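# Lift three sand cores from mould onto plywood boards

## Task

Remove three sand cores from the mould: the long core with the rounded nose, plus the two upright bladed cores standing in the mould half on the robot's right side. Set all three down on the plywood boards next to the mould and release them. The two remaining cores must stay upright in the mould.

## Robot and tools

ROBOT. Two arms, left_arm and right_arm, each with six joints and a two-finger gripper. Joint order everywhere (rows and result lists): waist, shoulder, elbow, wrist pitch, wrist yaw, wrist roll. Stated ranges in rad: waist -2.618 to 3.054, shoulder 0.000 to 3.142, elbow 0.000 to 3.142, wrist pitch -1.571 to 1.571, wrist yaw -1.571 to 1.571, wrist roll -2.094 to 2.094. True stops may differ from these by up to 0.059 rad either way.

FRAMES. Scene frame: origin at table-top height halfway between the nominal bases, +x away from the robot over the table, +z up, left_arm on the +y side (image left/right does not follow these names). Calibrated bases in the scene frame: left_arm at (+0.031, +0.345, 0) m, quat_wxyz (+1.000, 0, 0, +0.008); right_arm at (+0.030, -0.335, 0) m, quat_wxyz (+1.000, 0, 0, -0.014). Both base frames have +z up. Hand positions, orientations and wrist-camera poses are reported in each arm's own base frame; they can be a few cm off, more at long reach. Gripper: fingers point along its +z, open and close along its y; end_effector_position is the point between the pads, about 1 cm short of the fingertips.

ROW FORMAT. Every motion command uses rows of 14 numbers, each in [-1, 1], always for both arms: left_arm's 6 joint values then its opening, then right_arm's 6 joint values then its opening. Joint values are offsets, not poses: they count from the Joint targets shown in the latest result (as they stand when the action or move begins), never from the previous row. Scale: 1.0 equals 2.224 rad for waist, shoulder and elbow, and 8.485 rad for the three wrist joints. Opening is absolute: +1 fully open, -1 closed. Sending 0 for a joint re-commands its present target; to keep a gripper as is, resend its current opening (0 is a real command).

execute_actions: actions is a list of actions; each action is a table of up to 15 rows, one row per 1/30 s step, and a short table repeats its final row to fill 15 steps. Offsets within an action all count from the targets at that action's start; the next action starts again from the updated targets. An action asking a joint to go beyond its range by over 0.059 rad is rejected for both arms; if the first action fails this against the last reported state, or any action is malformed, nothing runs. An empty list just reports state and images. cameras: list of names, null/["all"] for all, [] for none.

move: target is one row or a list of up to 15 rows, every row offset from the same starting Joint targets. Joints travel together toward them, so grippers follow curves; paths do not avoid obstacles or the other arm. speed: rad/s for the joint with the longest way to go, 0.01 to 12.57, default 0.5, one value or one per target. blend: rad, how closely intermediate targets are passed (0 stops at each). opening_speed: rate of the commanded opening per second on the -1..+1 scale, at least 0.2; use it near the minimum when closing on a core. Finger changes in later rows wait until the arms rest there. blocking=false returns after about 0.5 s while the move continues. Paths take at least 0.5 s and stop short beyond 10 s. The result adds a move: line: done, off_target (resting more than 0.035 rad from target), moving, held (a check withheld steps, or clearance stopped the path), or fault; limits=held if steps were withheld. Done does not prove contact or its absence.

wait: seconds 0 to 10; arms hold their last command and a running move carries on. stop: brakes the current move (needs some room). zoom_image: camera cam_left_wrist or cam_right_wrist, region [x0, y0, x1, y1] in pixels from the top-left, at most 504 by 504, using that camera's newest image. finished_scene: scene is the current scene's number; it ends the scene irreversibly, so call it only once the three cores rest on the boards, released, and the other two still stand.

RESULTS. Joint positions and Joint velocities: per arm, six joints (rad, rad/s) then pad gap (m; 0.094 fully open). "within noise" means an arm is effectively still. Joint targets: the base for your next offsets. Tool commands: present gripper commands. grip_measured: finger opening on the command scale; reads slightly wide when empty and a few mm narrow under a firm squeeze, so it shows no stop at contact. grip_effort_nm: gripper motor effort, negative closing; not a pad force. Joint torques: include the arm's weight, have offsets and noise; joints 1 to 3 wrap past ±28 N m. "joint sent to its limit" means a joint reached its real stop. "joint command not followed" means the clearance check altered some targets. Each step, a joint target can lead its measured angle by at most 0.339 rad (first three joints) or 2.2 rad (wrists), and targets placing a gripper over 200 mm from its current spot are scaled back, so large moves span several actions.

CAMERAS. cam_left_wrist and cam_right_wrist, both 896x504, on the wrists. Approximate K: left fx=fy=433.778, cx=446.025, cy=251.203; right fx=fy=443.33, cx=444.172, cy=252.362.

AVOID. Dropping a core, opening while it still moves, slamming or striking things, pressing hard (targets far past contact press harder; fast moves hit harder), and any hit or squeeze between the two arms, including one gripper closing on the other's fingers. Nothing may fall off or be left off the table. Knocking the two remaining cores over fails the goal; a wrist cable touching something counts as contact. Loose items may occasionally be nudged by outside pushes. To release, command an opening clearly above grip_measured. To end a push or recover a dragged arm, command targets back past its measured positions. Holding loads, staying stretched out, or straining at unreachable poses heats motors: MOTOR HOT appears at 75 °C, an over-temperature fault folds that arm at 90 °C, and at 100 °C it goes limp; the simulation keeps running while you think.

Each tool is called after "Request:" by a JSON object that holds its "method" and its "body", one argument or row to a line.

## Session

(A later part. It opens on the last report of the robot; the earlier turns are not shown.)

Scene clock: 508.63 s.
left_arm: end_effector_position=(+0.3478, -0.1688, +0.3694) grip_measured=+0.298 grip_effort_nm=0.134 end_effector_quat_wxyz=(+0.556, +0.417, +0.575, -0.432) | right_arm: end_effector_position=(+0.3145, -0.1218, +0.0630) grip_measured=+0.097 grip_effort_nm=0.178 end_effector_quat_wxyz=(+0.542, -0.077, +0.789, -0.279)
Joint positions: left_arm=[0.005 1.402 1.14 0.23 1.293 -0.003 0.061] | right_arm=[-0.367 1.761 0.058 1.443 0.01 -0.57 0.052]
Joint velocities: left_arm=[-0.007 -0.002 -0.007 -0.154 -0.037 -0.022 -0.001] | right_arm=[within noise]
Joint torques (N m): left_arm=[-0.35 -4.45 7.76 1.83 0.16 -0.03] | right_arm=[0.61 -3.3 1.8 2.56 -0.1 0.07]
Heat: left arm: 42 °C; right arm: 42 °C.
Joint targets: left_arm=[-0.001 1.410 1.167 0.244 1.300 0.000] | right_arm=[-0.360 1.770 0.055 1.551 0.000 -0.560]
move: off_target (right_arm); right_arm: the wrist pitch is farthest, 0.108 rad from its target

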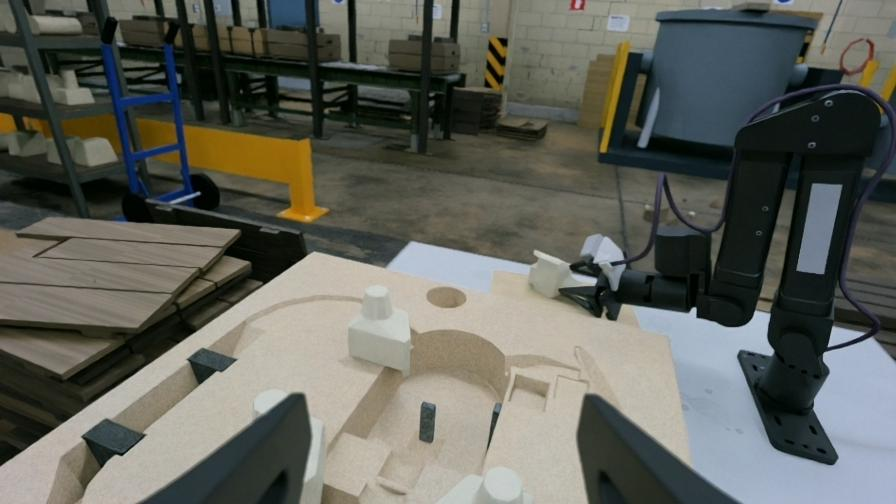

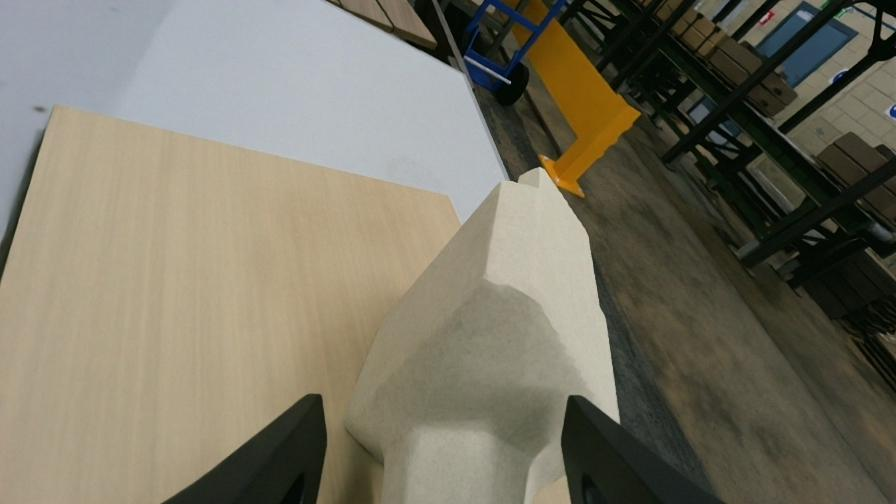

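Request:
{"method": "move", "body": {
  "target": [
    [0,0,0,0,0,0,0.3,0.0405,-0.0809,0,0,0,0,0.1],
    [0,0,0,0,0,0,0.3,0.0800,-0.225,0.2248,-0.0884,0,0,0.1]
  ],
  "speed": 0.3
}}

Request:
{"method": "zoom_image", "body": {
  "camera": "cam_left_wrist",
  "region": [480, 200, 680, 320]
}}

Scene clock: 519.80 s.
left_arm: end_effector_position=(+0.3478, -0.1688, +0.3694) grip_measured=+0.298 grip_effort_nm=0.134 end_effector_quat_wxyz=(+0.556, +0.417, +0.575, -0.432) | right_arm: end_effector_position=(+0.4065, -0.0781, +0.2560) grip_measured=+0.097 grip_effort_nm=0.178 end_effector_quat_wxyz=(+0.668, -0.128, +0.682, -0.269)
Joint positions: left_arm=[0.005 1.402 1.14 0.23 1.293 -0.003 0.061] | right_arm=[-0.189 1.29 0.528 0.8 0.008 -0.57 0.052]
Joint velocities: within noise
Joint torques (N m): left_arm=[-0.35 -4.45 7.82 1.82 0.16 -0.01] | right_arm=[0.58 -5.45 8.05 1.56 -0.09 0.08]
Heat: left arm: 42 °C; right arm: 42 °C.
Joint targets: left_arm=[-0.001 1.410 1.167 0.244 1.300 0.000] | right_arm=[-0.182 1.270 0.555 0.800 0.000 -0.560]
move: done

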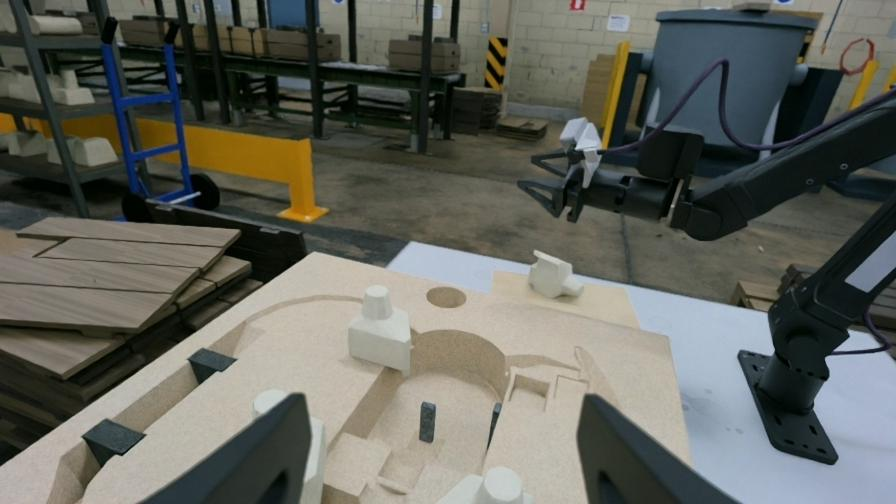

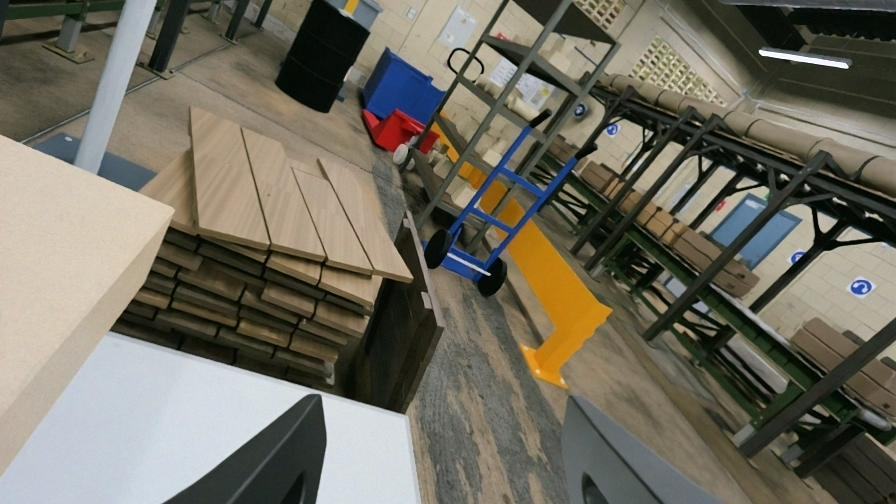

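Scaled by 2.520.

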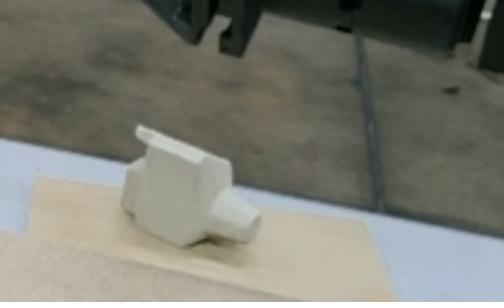

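Request:
{"method": "move", "body": {
  "target": [0,0,0,0,0,0,0.3,0.2671,0.3957,0.8678,-0.2569,0,0.066,1],
  "speed": 0.7
}}

Request:
{"method": "zoom_image", "body": {
  "camera": "cam_right_wrist",
  "region": [300, 180, 600, 480]
}}

Scene clock: 528.63 s.
left_arm: end_effector_position=(+0.3478, -0.1688, +0.3694) grip_measured=+0.298 grip_effort_nm=0.139 end_effector_quat_wxyz=(+0.556, +0.417, +0.575, -0.432) | right_arm: end_effector_position=(+0.4576, +0.2004, +0.2622) grip_measured=+0.997 grip_effort_nm=0.178 end_effector_quat_wxyz=(+0.257, -0.201, +0.944, +0.051)
Joint positions: left_arm=[0.005 1.402 1.14 0.23 1.293 -0.003 0.061] | right_arm=[0.412 2.133 2.456 -1.364 0.003 -0.008 0.094]
Joint velocities: within noise
Joint torques (N m): left_arm=[-0.34 -4.4 7.73 1.85 0.16 -0.01] | right_arm=[-0.06 -8.38 7.31 0.76 -0.04 0.04]
Heat: left arm: 41 °C; right arm: 42 °C.
Joint targets: left_arm=[-0.001 1.410 1.167 0.244 1.300 0.000] | right_arm=[0.412 2.150 2.485 -1.379 0.000 0.000]
move: done

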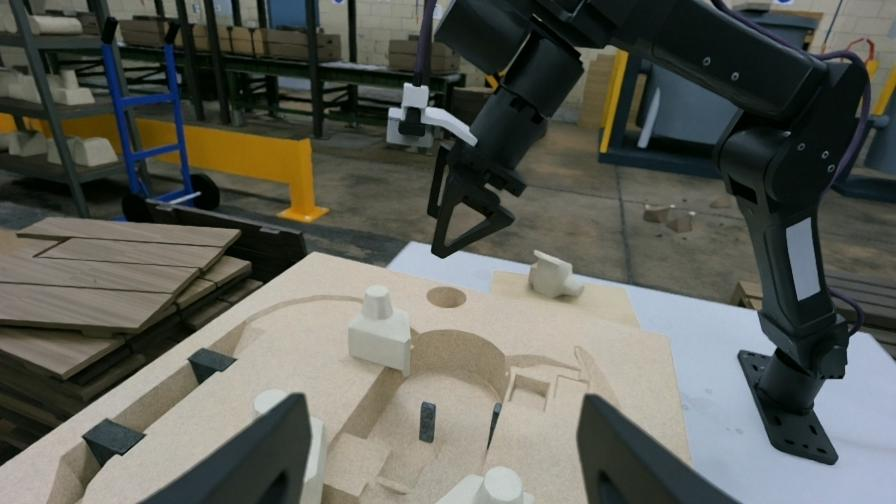

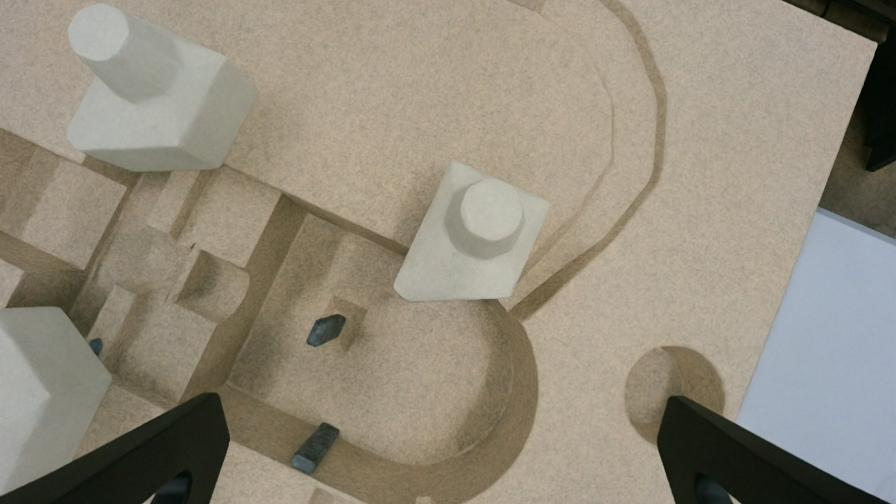

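Scaled by 1.680.

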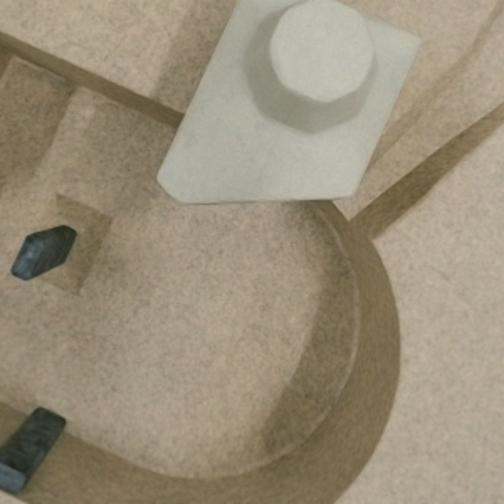

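Request:
{"method": "move", "body": {
  "target": [0,0,0,0,0,0,0.3,-0.0153,-0.0202,-0.1956,0.0694,0,0,1],
  "speed": 0.4,
  "cameras": ["cam_right_wrist"]
}}

Request:
{"method": "zoom_image", "body": {
  "camera": "cam_right_wrist",
  "region": [300, 250, 600, 500]
}}

Scene clock: 547.73 s.
left_arm: end_effector_position=(+0.3478, -0.1688, +0.3694) grip_measured=+0.298 grip_effort_nm=0.134 end_effector_quat_wxyz=(+0.556, +0.417, +0.575, -0.432) | right_arm: end_effector_position=(+0.5244, +0.2128, +0.1899) grip_measured=+0.997 grip_effort_nm=0.173 end_effector_quat_wxyz=(+0.328, -0.183, +0.925, +0.061)
Joint positions: left_arm=[0.005 1.402 1.14 0.23 1.293 -0.003 0.061] | right_arm=[0.385 2.133 2.057 -0.813 0.003 -0.008 0.094]
Joint velocities: within noise
Joint torques (N m): left_arm=[-0.38 -4.42 7.82 1.83 0.15 -0.05] | right_arm=[-0.66 -12.89 5.53 1.31 -0.04 0.05]
Heat: left arm: 41 °C; right arm: 48 °C.
Joint targets: left_arm=[-0.001 1.410 1.167 0.244 1.300 0.000] | right_arm=[0.378 2.105 2.050 -0.790 0.000 0.000]
move: done
Images, in order (width x height): cam_right_wrist 896x504.

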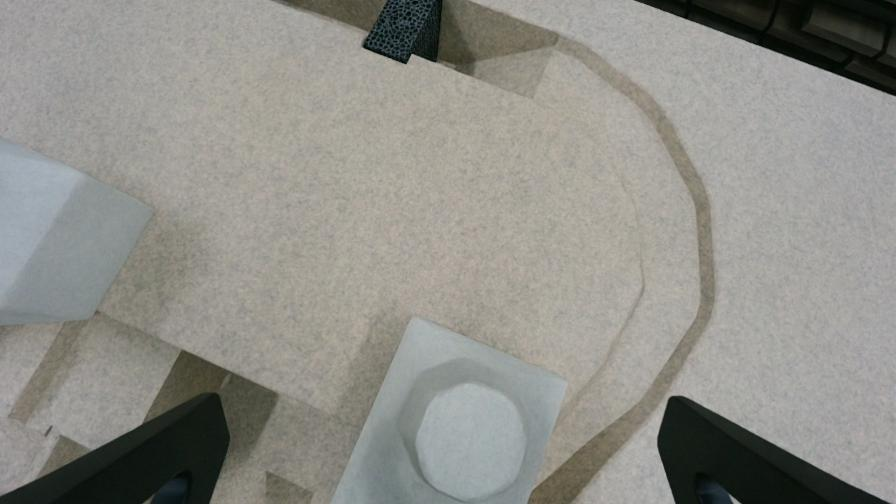

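Scaled by 1.680.

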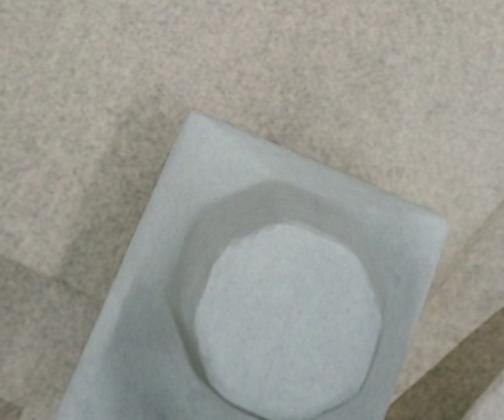

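Request:
{"method": "move", "body": {
  "target": [0,0,0,0,0,0,0.3,-0.0054,0.0315,-0.0202,0.01,0,0,1],
  "speed": 0.2,
  "cameras": ["cam_right_wrist", "cam_left_wrist"]
}}

Request:
{"method": "zoom_image", "body": {
  "camera": "cam_left_wrist",
  "region": [300, 220, 500, 370]
}}

Scene clock: 556.90 s.
left_arm: end_effector_position=(+0.3478, -0.1688, +0.3694) grip_measured=+0.298 grip_effort_nm=0.139 end_effector_quat_wxyz=(+0.556, +0.417, +0.575, -0.432) | right_arm: end_effector_position=(+0.5367, +0.2105, +0.1676) grip_measured=+0.997 grip_effort_nm=0.173 end_effector_quat_wxyz=(+0.332, -0.178, +0.924, +0.060)
Joint positions: left_arm=[0.005 1.402 1.14 0.23 1.293 -0.003 0.061] | right_arm=[0.373 2.163 2.011 -0.73 0.003 -0.008 0.094]
Joint velocities: within noise
Joint torques (N m): left_arm=[-0.39 -4.34 7.73 1.85 0.15 -0.03] | right_arm=[-0.75 -9.99 5.67 1.29 -0.04 0.04]
Heat: left arm: 41 °C; right arm: 53 °C.
Joint targets: left_arm=[-0.001 1.410 1.167 0.244 1.300 0.000] | right_arm=[0.366 2.175 2.005 -0.706 0.000 0.000]
move: done

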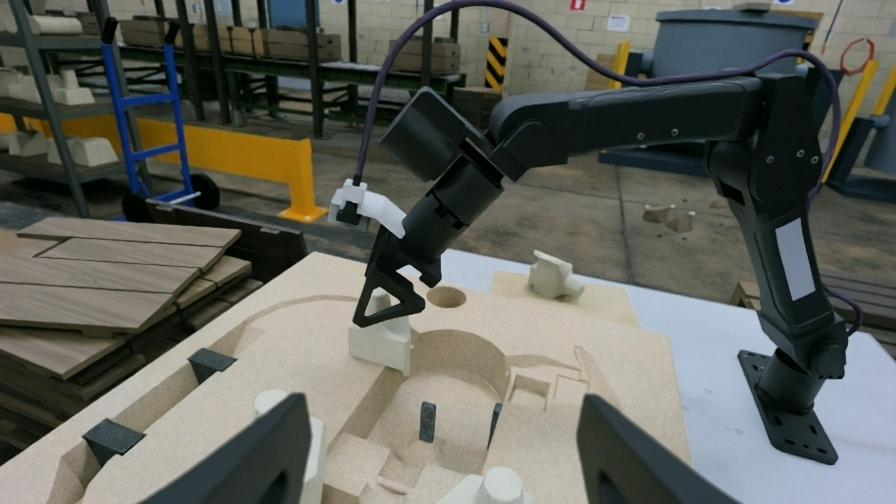

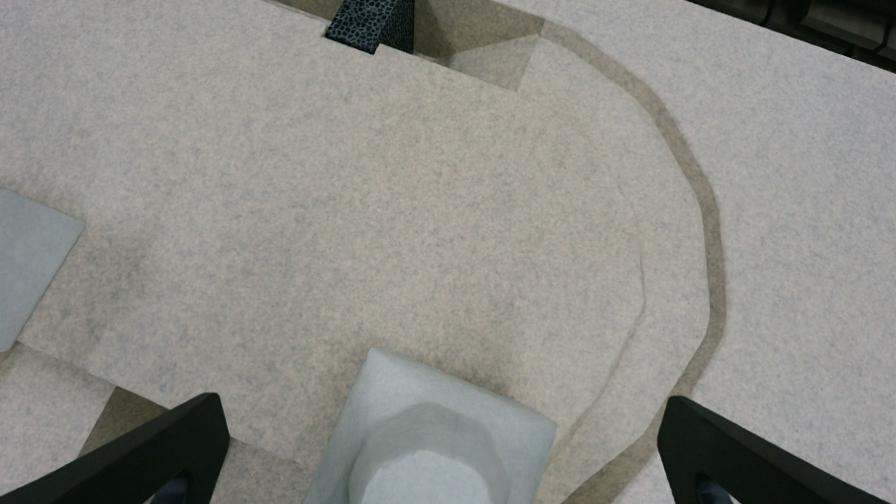

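Scaled by 2.520.

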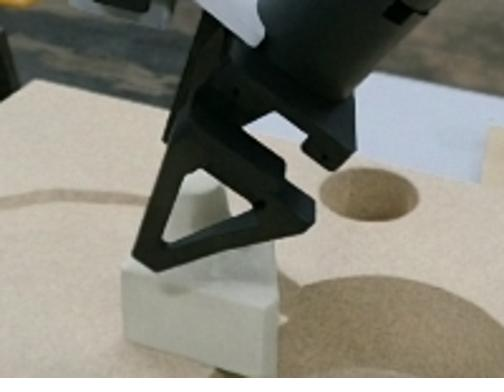

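Request:
{"method": "move", "body": {
  "target": [0,0,0,0,0,0,0.3,0.003,0,0,0,0,0,-0.7],
  "opening_speed": 0.7
}}

Request:
{"method": "zoom_image", "body": {
  "camera": "cam_left_wrist",
  "region": [300, 220, 500, 370]
}}

Scene clock: 563.30 s.
left_arm: end_effector_position=(+0.3478, -0.1688, +0.3694) grip_measured=+0.298 grip_effort_nm=0.139 end_effector_quat_wxyz=(+0.556, +0.417, +0.575, -0.432) | right_arm: end_effector_position=(+0.5369, +0.2109, +0.1679) grip_measured=-0.392 grip_effort_nm=-0.999 end_effector_quat_wxyz=(+0.333, -0.178, +0.924, +0.061)
Joint positions: left_arm=[0.005 1.402 1.14 0.23 1.293 -0.003 0.061] | right_arm=[0.373 2.163 2.011 -0.728 0.001 -0.007 0.029]
Joint velocities: within noise
Joint torques (N m): left_arm=[-0.32 -4.4 7.77 1.85 0.14 -0.03] | right_arm=[-0.01 -10 5.68 1.32 -0.02 0.04]
Heat: left arm: 41 °C; right arm: 53 °C.
Joint targets: left_arm=[-0.001 1.410 1.167 0.244 1.300 0.000] | right_arm=[0.373 2.175 2.005 -0.706 0.000 0.000]
move: done

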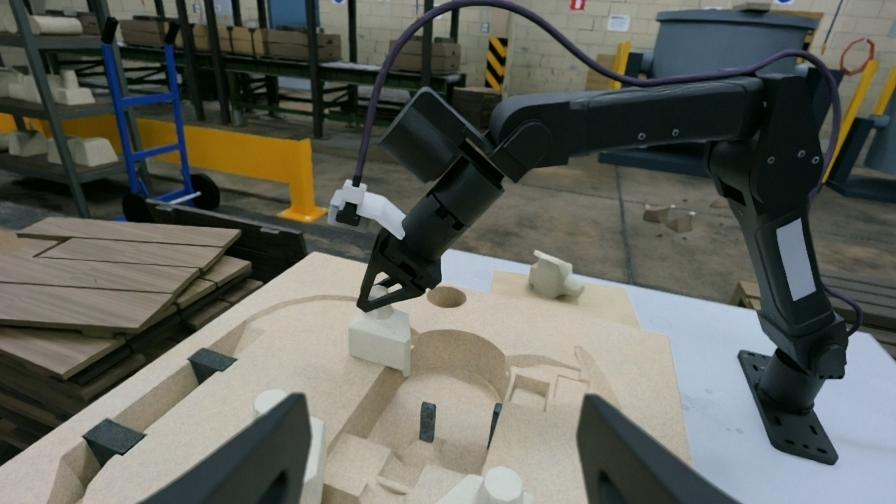

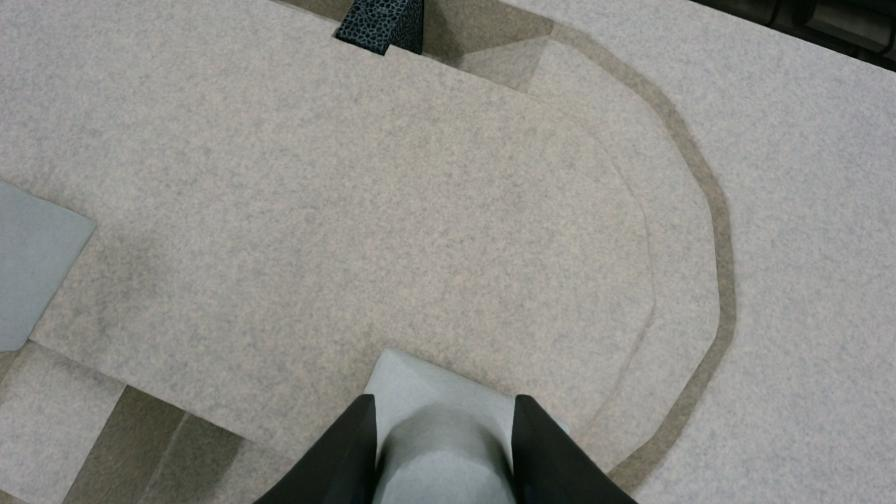

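Scaled by 2.520.

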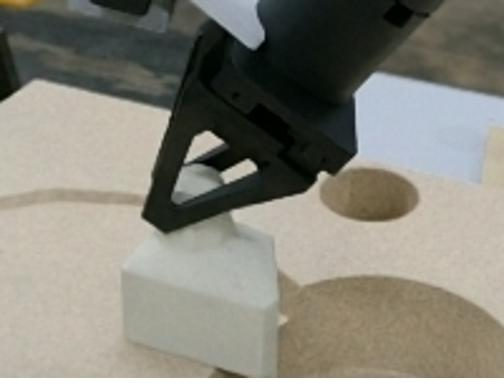

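Request:
{"method": "move", "body": {
  "target": [
    [0,0,0,0,0,0,0.3,0,0.0175,0.1106,-0.0213,0,0,-0.7],
    [0,0,0,0,0,0,0.3,0,0.0472,0.2257,-0.0429,0,0,-0.7]
  ],
  "speed": 0.3,
  "blend": 0.1
}}

Request:
{"method": "zoom_image", "body": {
  "camera": "cam_left_wrist",
  "region": [300, 190, 500, 370]
}}

Scene clock: 570.57 s.
left_arm: end_effector_position=(+0.3478, -0.1688, +0.3694) grip_measured=+0.298 grip_effort_nm=0.139 end_effector_quat_wxyz=(+0.556, +0.417, +0.575, -0.432) | right_arm: end_effector_position=(+0.5333, +0.2095, +0.2259) grip_measured=-0.392 grip_effort_nm=-1.009 end_effector_quat_wxyz=(+0.317, -0.179, +0.930, +0.058)
Joint positions: left_arm=[0.005 1.402 1.14 0.23 1.293 -0.003 0.061] | right_arm=[0.373 2.278 2.461 -1.098 0.001 -0.007 0.029]
Joint velocities: within noise
Joint torques (N m): left_arm=[-0.31 -4.41 7.77 1.83 0.14 -0.03] | right_arm=[0.01 -11.02 9.21 1.33 -0.02 0.03]
Heat: left arm: 41 °C; right arm: 52 °C.
Joint targets: left_arm=[-0.001 1.410 1.167 0.244 1.300 0.000] | right_arm=[0.373 2.280 2.507 -1.069 0.000 0.000]
move: off_target (right_arm); right_arm: the elbow is farthest, 0.046 rad from its target

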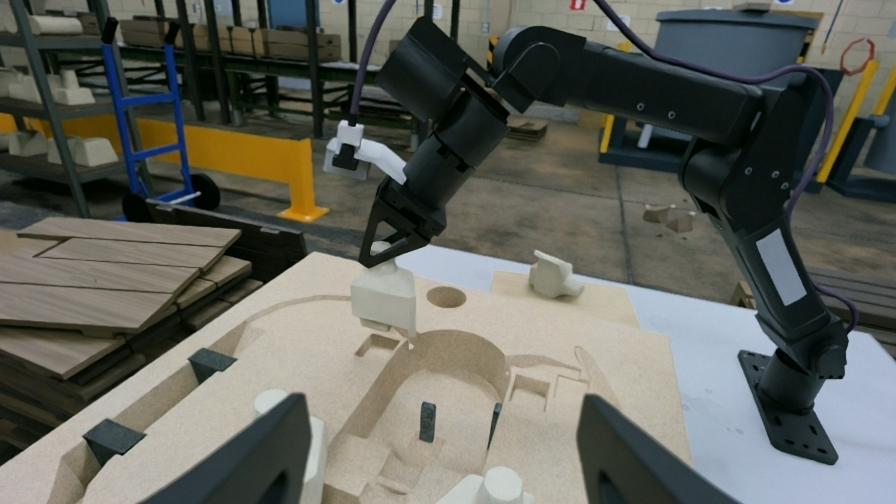

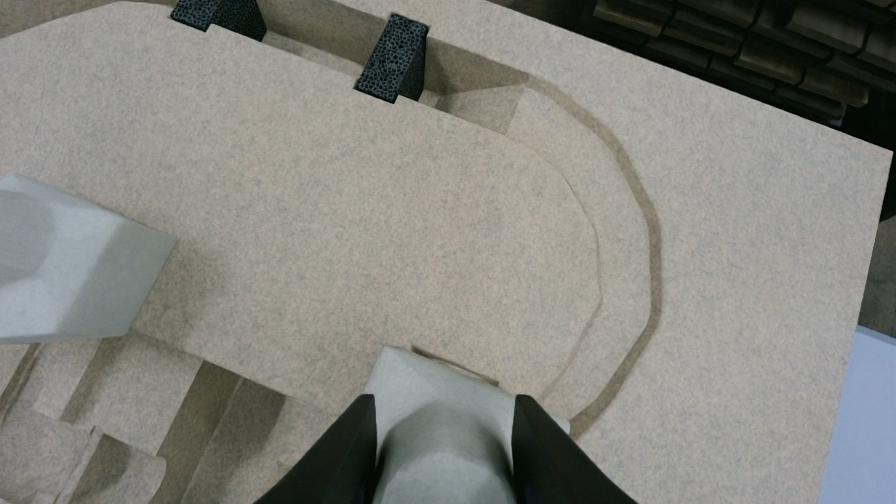

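Scaled by 2.520.

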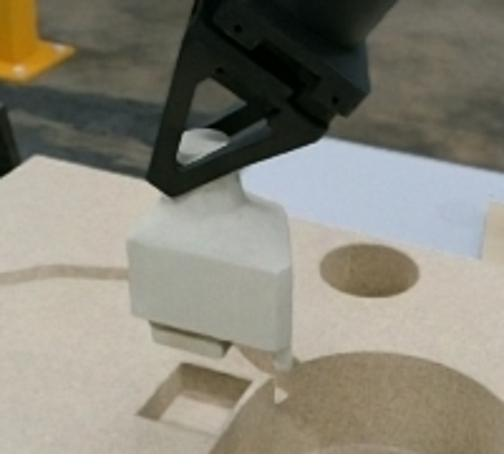

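Request:
{"method": "move", "body": {
  "target": [0,0,0,0,0,0,0.3,-0.2419,-0.4766,-0.8687,0.1908,0,0,-0.7],
  "speed": 0.5
}}

Request:
{"method": "zoom_image", "body": {
  "camera": "cam_left_wrist",
  "region": [480, 180, 720, 360]
}}

Scene clock: 603.50 s.
left_arm: end_effector_position=(+0.3478, -0.1688, +0.3694) grip_measured=+0.298 grip_effort_nm=0.134 end_effector_quat_wxyz=(+0.556, +0.417, +0.575, -0.432) | right_arm: end_effector_position=(+0.4009, -0.0641, +0.1940) grip_measured=-0.394 grip_effort_nm=-1.009 end_effector_quat_wxyz=(+0.606, +0.065, +0.791, -0.048)
Joint positions: left_arm=[0.005 1.402 1.14 0.23 1.293 -0.003 0.061] | right_arm=[-0.16 1.262 0.565 0.432 0.001 0.002 0.028]
Joint velocities: within noise
Joint torques (N m): left_arm=[-0.4 -4.4 7.71 1.81 0.13 -0.03] | right_arm=[-0.62 -7.17 6.76 2.66 -0.03 -0.07]
Heat: left arm: 42 °C; right arm: 53 °C.
Joint targets: left_arm=[-0.001 1.410 1.167 0.244 1.300 0.000] | right_arm=[-0.165 1.220 0.575 0.549 0.000 0.000]
move: off_target (right_arm); right_arm: the wrist pitch is farthest, 0.118 rad from its target

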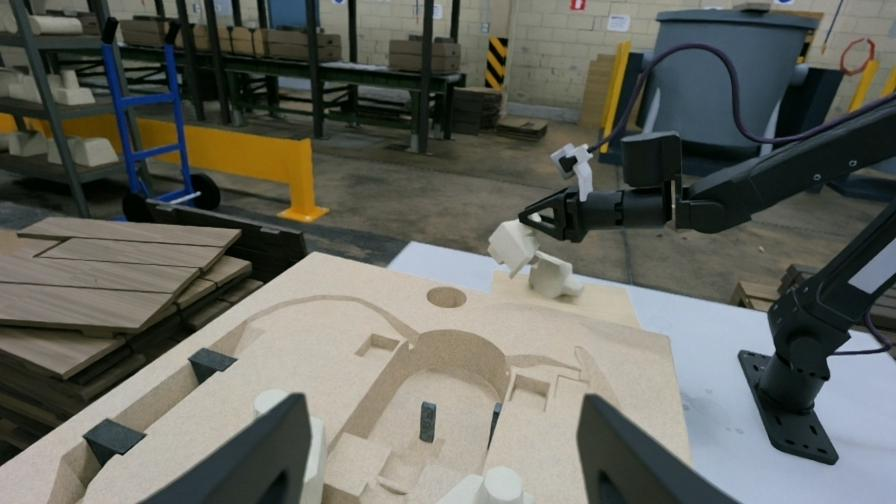

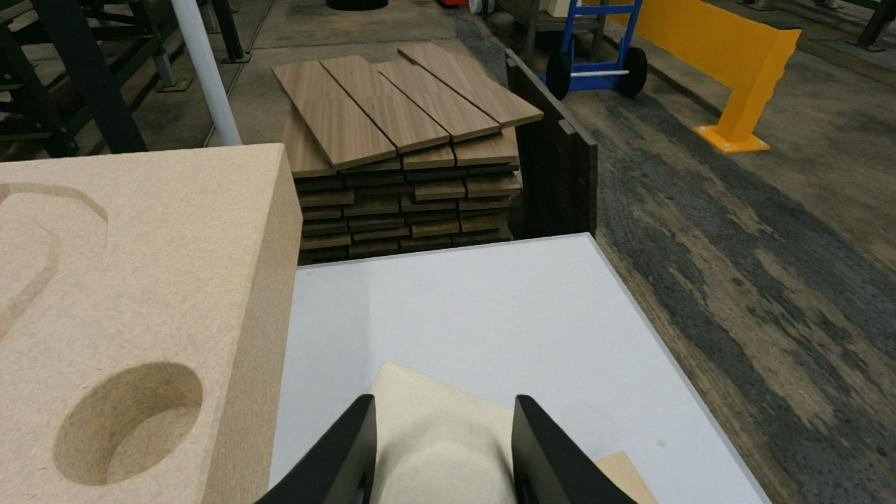

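Scaled by 2.100.

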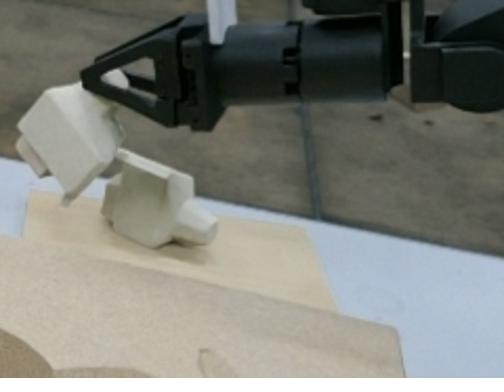

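Request:
{"method": "move", "body": {
  "target": [0,0,0,0,0,0,0.3,0,0.1192,-0.0742,0.0425,0,0,-0.7],
  "speed": 0.25,
  "cameras": ["cam_left_wrist"]
}}

Request:
{"method": "zoom_image", "body": {
  "camera": "cam_left_wrist",
  "region": [480, 200, 720, 380]
}}

Scene clock: 614.60 s.
left_arm: end_effector_position=(+0.3478, -0.1689, +0.3694) grip_measured=+0.298 grip_effort_nm=0.139 end_effector_quat_wxyz=(+0.555, +0.417, +0.575, -0.433) | right_arm: end_effector_position=(+0.4029, -0.0645, +0.1361) grip_measured=-0.394 grip_effort_nm=-1.004 end_effector_quat_wxyz=(+0.616, +0.064, +0.784, -0.050)
Joint positions: left_arm=[0.005 1.402 1.14 0.23 1.294 -0.003 0.061] | right_arm=[-0.16 1.482 0.41 0.833 0.002 0.002 0.028]
Joint velocities: within noise
Joint torques (N m): left_arm=[-0.34 -4.4 7.84 1.82 0.14 -0.02] | right_arm=[-0.43 -4.25 4.93 2.29 -0.03 -0.07]
Heat: left arm: 42 °C; right arm: 48 °C.
Joint targets: left_arm=[-0.001 1.410 1.167 0.244 1.301 0.000] | right_arm=[-0.165 1.485 0.410 0.910 0.000 0.000]
move: off_target (right_arm); right_arm: the wrist pitch is farthest, 0.077 rad from its target
Images, in order (width x height): cam_left_wrist 896x504.

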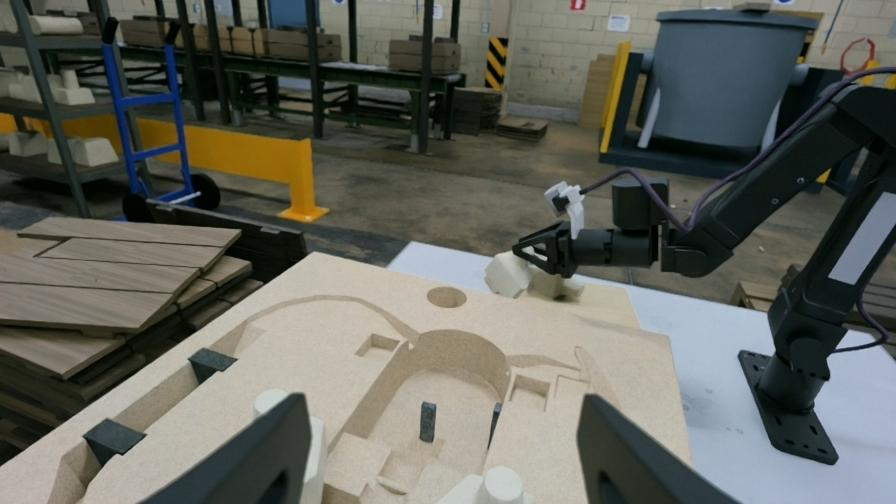

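Scaled by 2.100.

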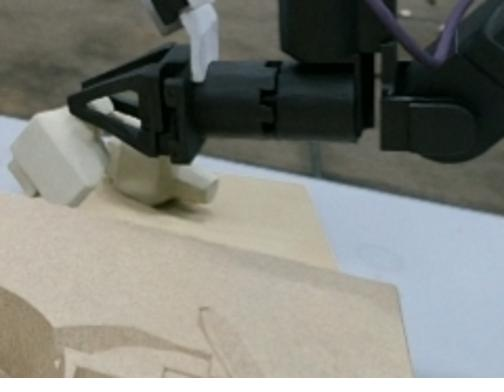

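Request:
{"method": "move", "body": {
  "target": [0,0,0,0,0,0,0.3,0,0.0292,-0.0121,0.0094,0,0,-0.7],
  "speed": 0.15,
  "cameras": ["cam_right_wrist"]
}}

Scene clock: 621.00 s.
left_arm: end_effector_position=(+0.3478, -0.1689, +0.3694) grip_measured=+0.298 grip_effort_nm=0.134 end_effector_quat_wxyz=(+0.555, +0.417, +0.575, -0.433) | right_arm: end_effector_position=(+0.4055, -0.0649, +0.1357) grip_measured=-0.395 grip_effort_nm=-1.004 end_effector_quat_wxyz=(+0.634, +0.063, +0.769, -0.051)
Joint positions: left_arm=[0.005 1.402 1.14 0.23 1.294 -0.003 0.061] | right_arm=[-0.16 1.54 0.39 0.957 0.002 0.002 0.028]
Joint velocities: within noise
Joint torques (N m): left_arm=[-0.36 -4.37 7.75 1.81 0.17 -0.02] | right_arm=[-0.43 -3.86 4.14 1.88 -0.03 -0.06]
Heat: left arm: 42 °C; right arm: 46 °C.
Joint targets: left_arm=[-0.001 1.410 1.167 0.244 1.301 0.000] | right_arm=[-0.165 1.550 0.383 0.990 0.000 0.000]
move: done
Images, in order (width x height): cam_right_wrist 896x504.

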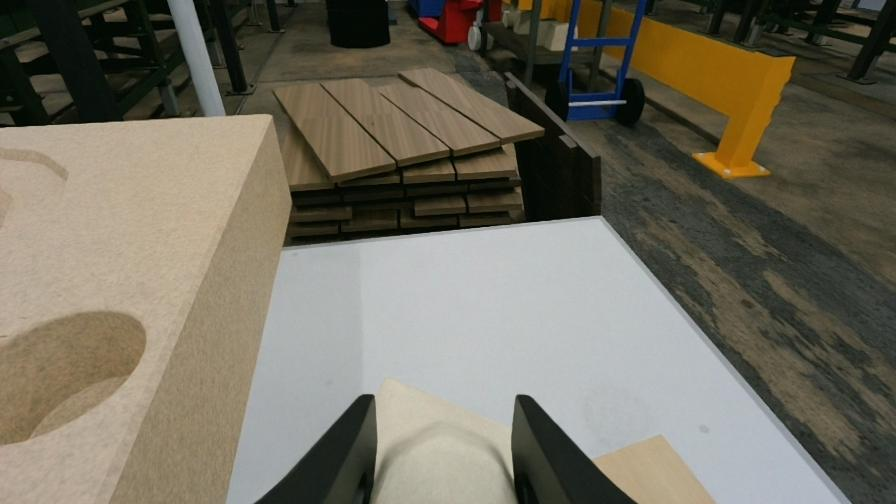

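Request:
{"method": "move", "body": {
  "target": [
    [0,0,0,0,0,0,0.3,0,-0.0674,-0.036,-0.0083,0,0,-0.7],
    [0,0,0,0,0,0,0.3,0,-0.0629,-0.0877,0.0059,0,0,-0.7]
  ],
  "speed": 0.15
}}

Request:
{"method": "zoom_image", "body": {
  "camera": "cam_left_wrist",
  "region": [480, 200, 720, 380]
}}

Scene clock: 636.27 s.
left_arm: end_effector_position=(+0.3478, -0.1689, +0.3694) grip_measured=+0.298 grip_effort_nm=0.144 end_effector_quat_wxyz=(+0.555, +0.417, +0.575, -0.433) | right_arm: end_effector_position=(+0.3605, -0.0577, +0.1225) grip_measured=-0.395 grip_effort_nm=-1.004 end_effector_quat_wxyz=(+0.634, +0.063, +0.769, -0.051)
Joint positions: left_arm=[0.005 1.402 1.14 0.23 1.294 -0.003 0.061] | right_arm=[-0.16 1.423 0.2 1.031 0.002 0.002 0.028]
Joint velocities: within noise
Joint torques (N m): left_arm=[-0.36 -4.41 7.72 1.84 0.13 -0.02] | right_arm=[-0.42 -4.45 3.43 1.62 -0.03 -0.07]
Heat: left arm: 42 °C; right arm: 46 °C.
Joint targets: left_arm=[-0.001 1.410 1.167 0.244 1.301 0.000] | right_arm=[-0.165 1.410 0.188 1.040 0.000 0.000]
move: done

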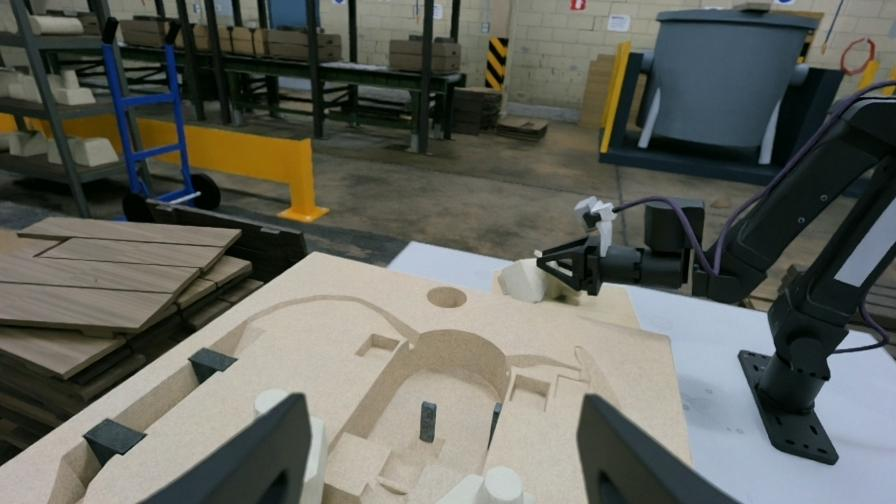

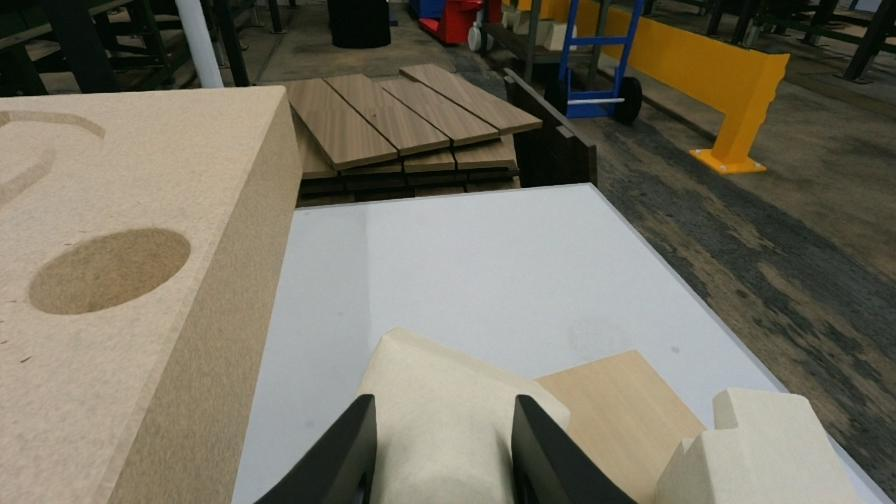

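Scaled by 2.100.

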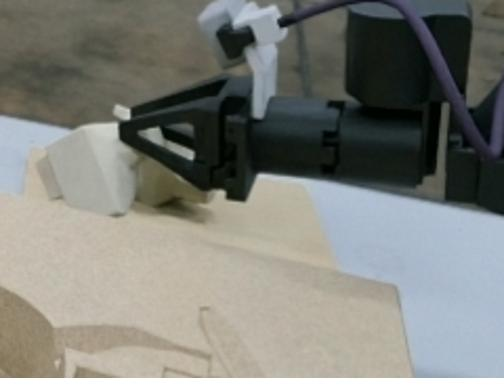

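Request:
{"method": "move", "body": {
  "target": [
    [0,0,0,0,0,0,0.3,0,0.0539,-0.0346,0.0212,0,0,-0.7],
    [0,0,0,0,0,0,0.3,0,0.0899,-0.0422,0.0318,0,0,-0.7]
  ],
  "speed": 0.15
}}

Request:
{"method": "zoom_image", "body": {
  "camera": "cam_left_wrist",
  "region": [480, 200, 720, 380]
}}

Scene clock: 640.63 s.
left_arm: end_effector_position=(+0.3478, -0.1689, +0.3694) grip_measured=+0.298 grip_effort_nm=0.139 end_effector_quat_wxyz=(+0.555, +0.417, +0.575, -0.433) | right_arm: end_effector_position=(+0.3494, -0.0559, +0.1157) grip_measured=-0.395 grip_effort_nm=-1.004 end_effector_quat_wxyz=(+0.663, +0.061, +0.744, -0.053)
Joint positions: left_arm=[0.005 1.402 1.14 0.23 1.294 -0.003 0.061] | right_arm=[-0.16 1.59 0.109 1.366 0.002 0.002 0.028]
Joint velocities: within noise
Joint torques (N m): left_arm=[-0.35 -4.3 7.69 1.82 0.15 -0.02] | right_arm=[-0.43 -2.09 2.02 1.04 -0.03 -0.07]
Heat: left arm: 42 °C; right arm: 45 °C.
Joint targets: left_arm=[-0.001 1.410 1.167 0.244 1.301 0.000] | right_arm=[-0.165 1.610 0.094 1.310 0.000 0.000]
move: off_target (right_arm); right_arm: the wrist pitch is farthest, 0.057 rad from its target

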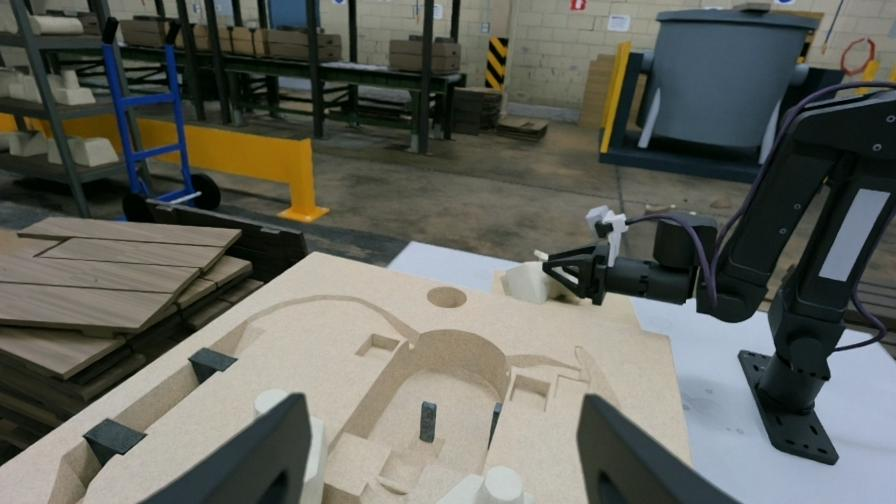

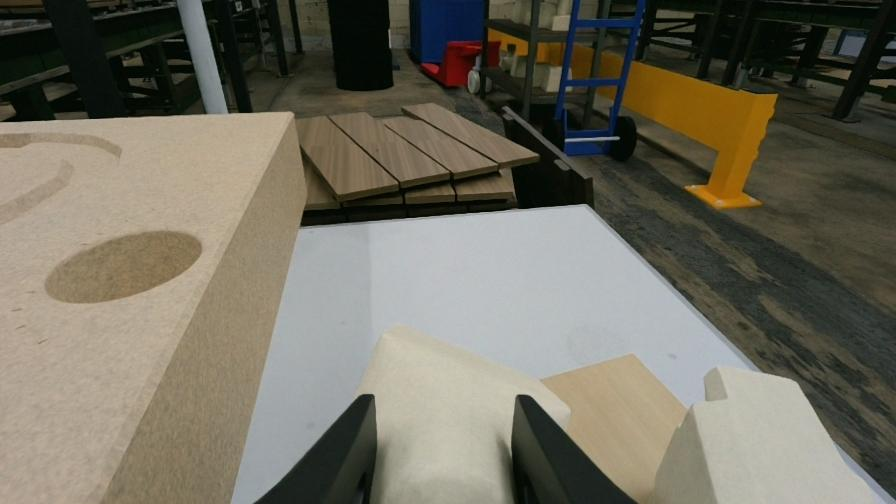

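Scaled by 2.100.

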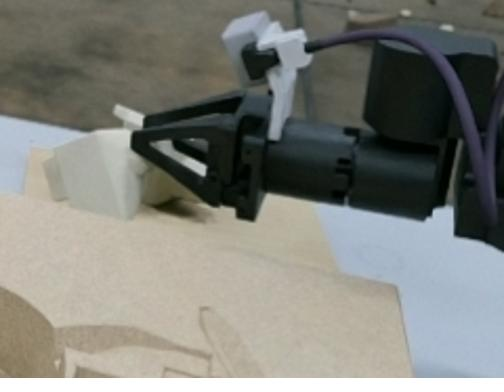

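Request:
{"method": "move", "body": {
  "target": [0,0,0,0,0,0,0.3,0,0.054,-0.0108,0.0083,0,0,-0.7],
  "speed": 0.15
}}

Request:
{"method": "zoom_image", "body": {
  "camera": "cam_left_wrist",
  "region": [480, 200, 720, 380]
}}

Scene clock: 646.87 s.
left_arm: end_effector_position=(+0.3478, -0.1689, +0.3694) grip_measured=+0.298 grip_effort_nm=0.125 end_effector_quat_wxyz=(+0.555, +0.417, +0.575, -0.433) | right_arm: end_effector_position=(+0.3449, -0.0551, +0.0931) grip_measured=-0.397 grip_effort_nm=-1.004 end_effector_quat_wxyz=(+0.646, +0.062, +0.759, -0.052)
Joint positions: left_arm=[0.005 1.402 1.14 0.23 1.294 -0.003 0.061] | right_arm=[-0.16 1.7 0.088 1.45 0.002 0.001 0.028]
Joint velocities: within noise
Joint torques (N m): left_arm=[-0.35 -4.33 7.72 1.83 0.14 -0.02] | right_arm=[-0.43 -1.59 1.18 0.91 -0.02 -0.05]
Heat: left arm: 42 °C; right arm: 44 °C.
Joint targets: left_arm=[-0.001 1.410 1.167 0.244 1.301 0.000] | right_arm=[-0.165 1.730 0.070 1.380 0.000 0.000]
move: off_target (right_arm); right_arm: the wrist pitch is farthest, 0.069 rad from its target

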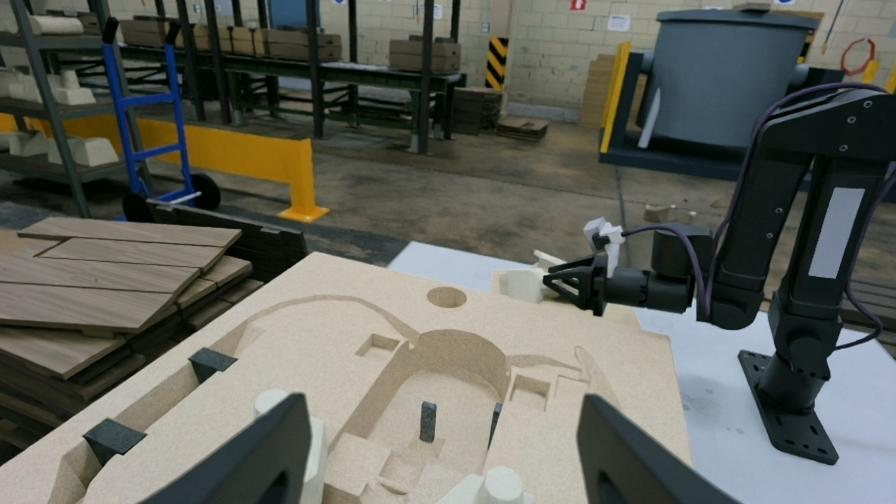

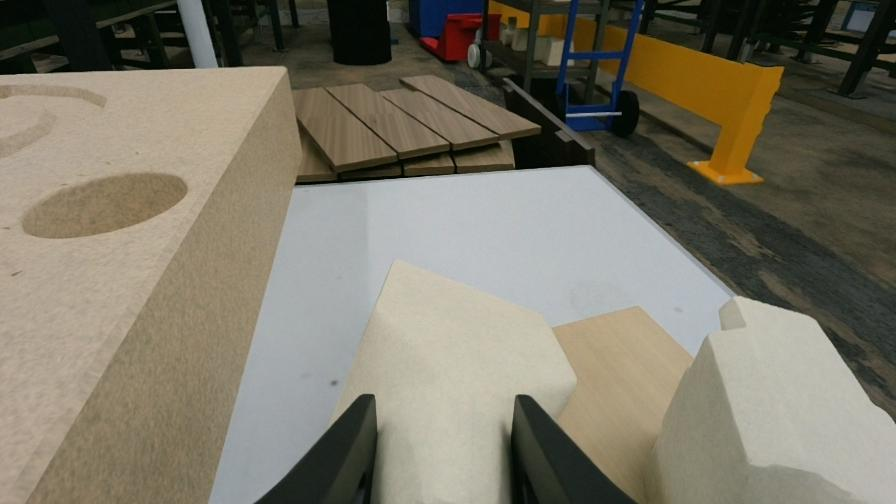

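Scaled by 2.100.

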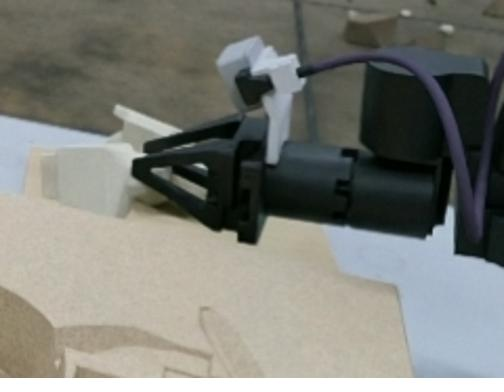

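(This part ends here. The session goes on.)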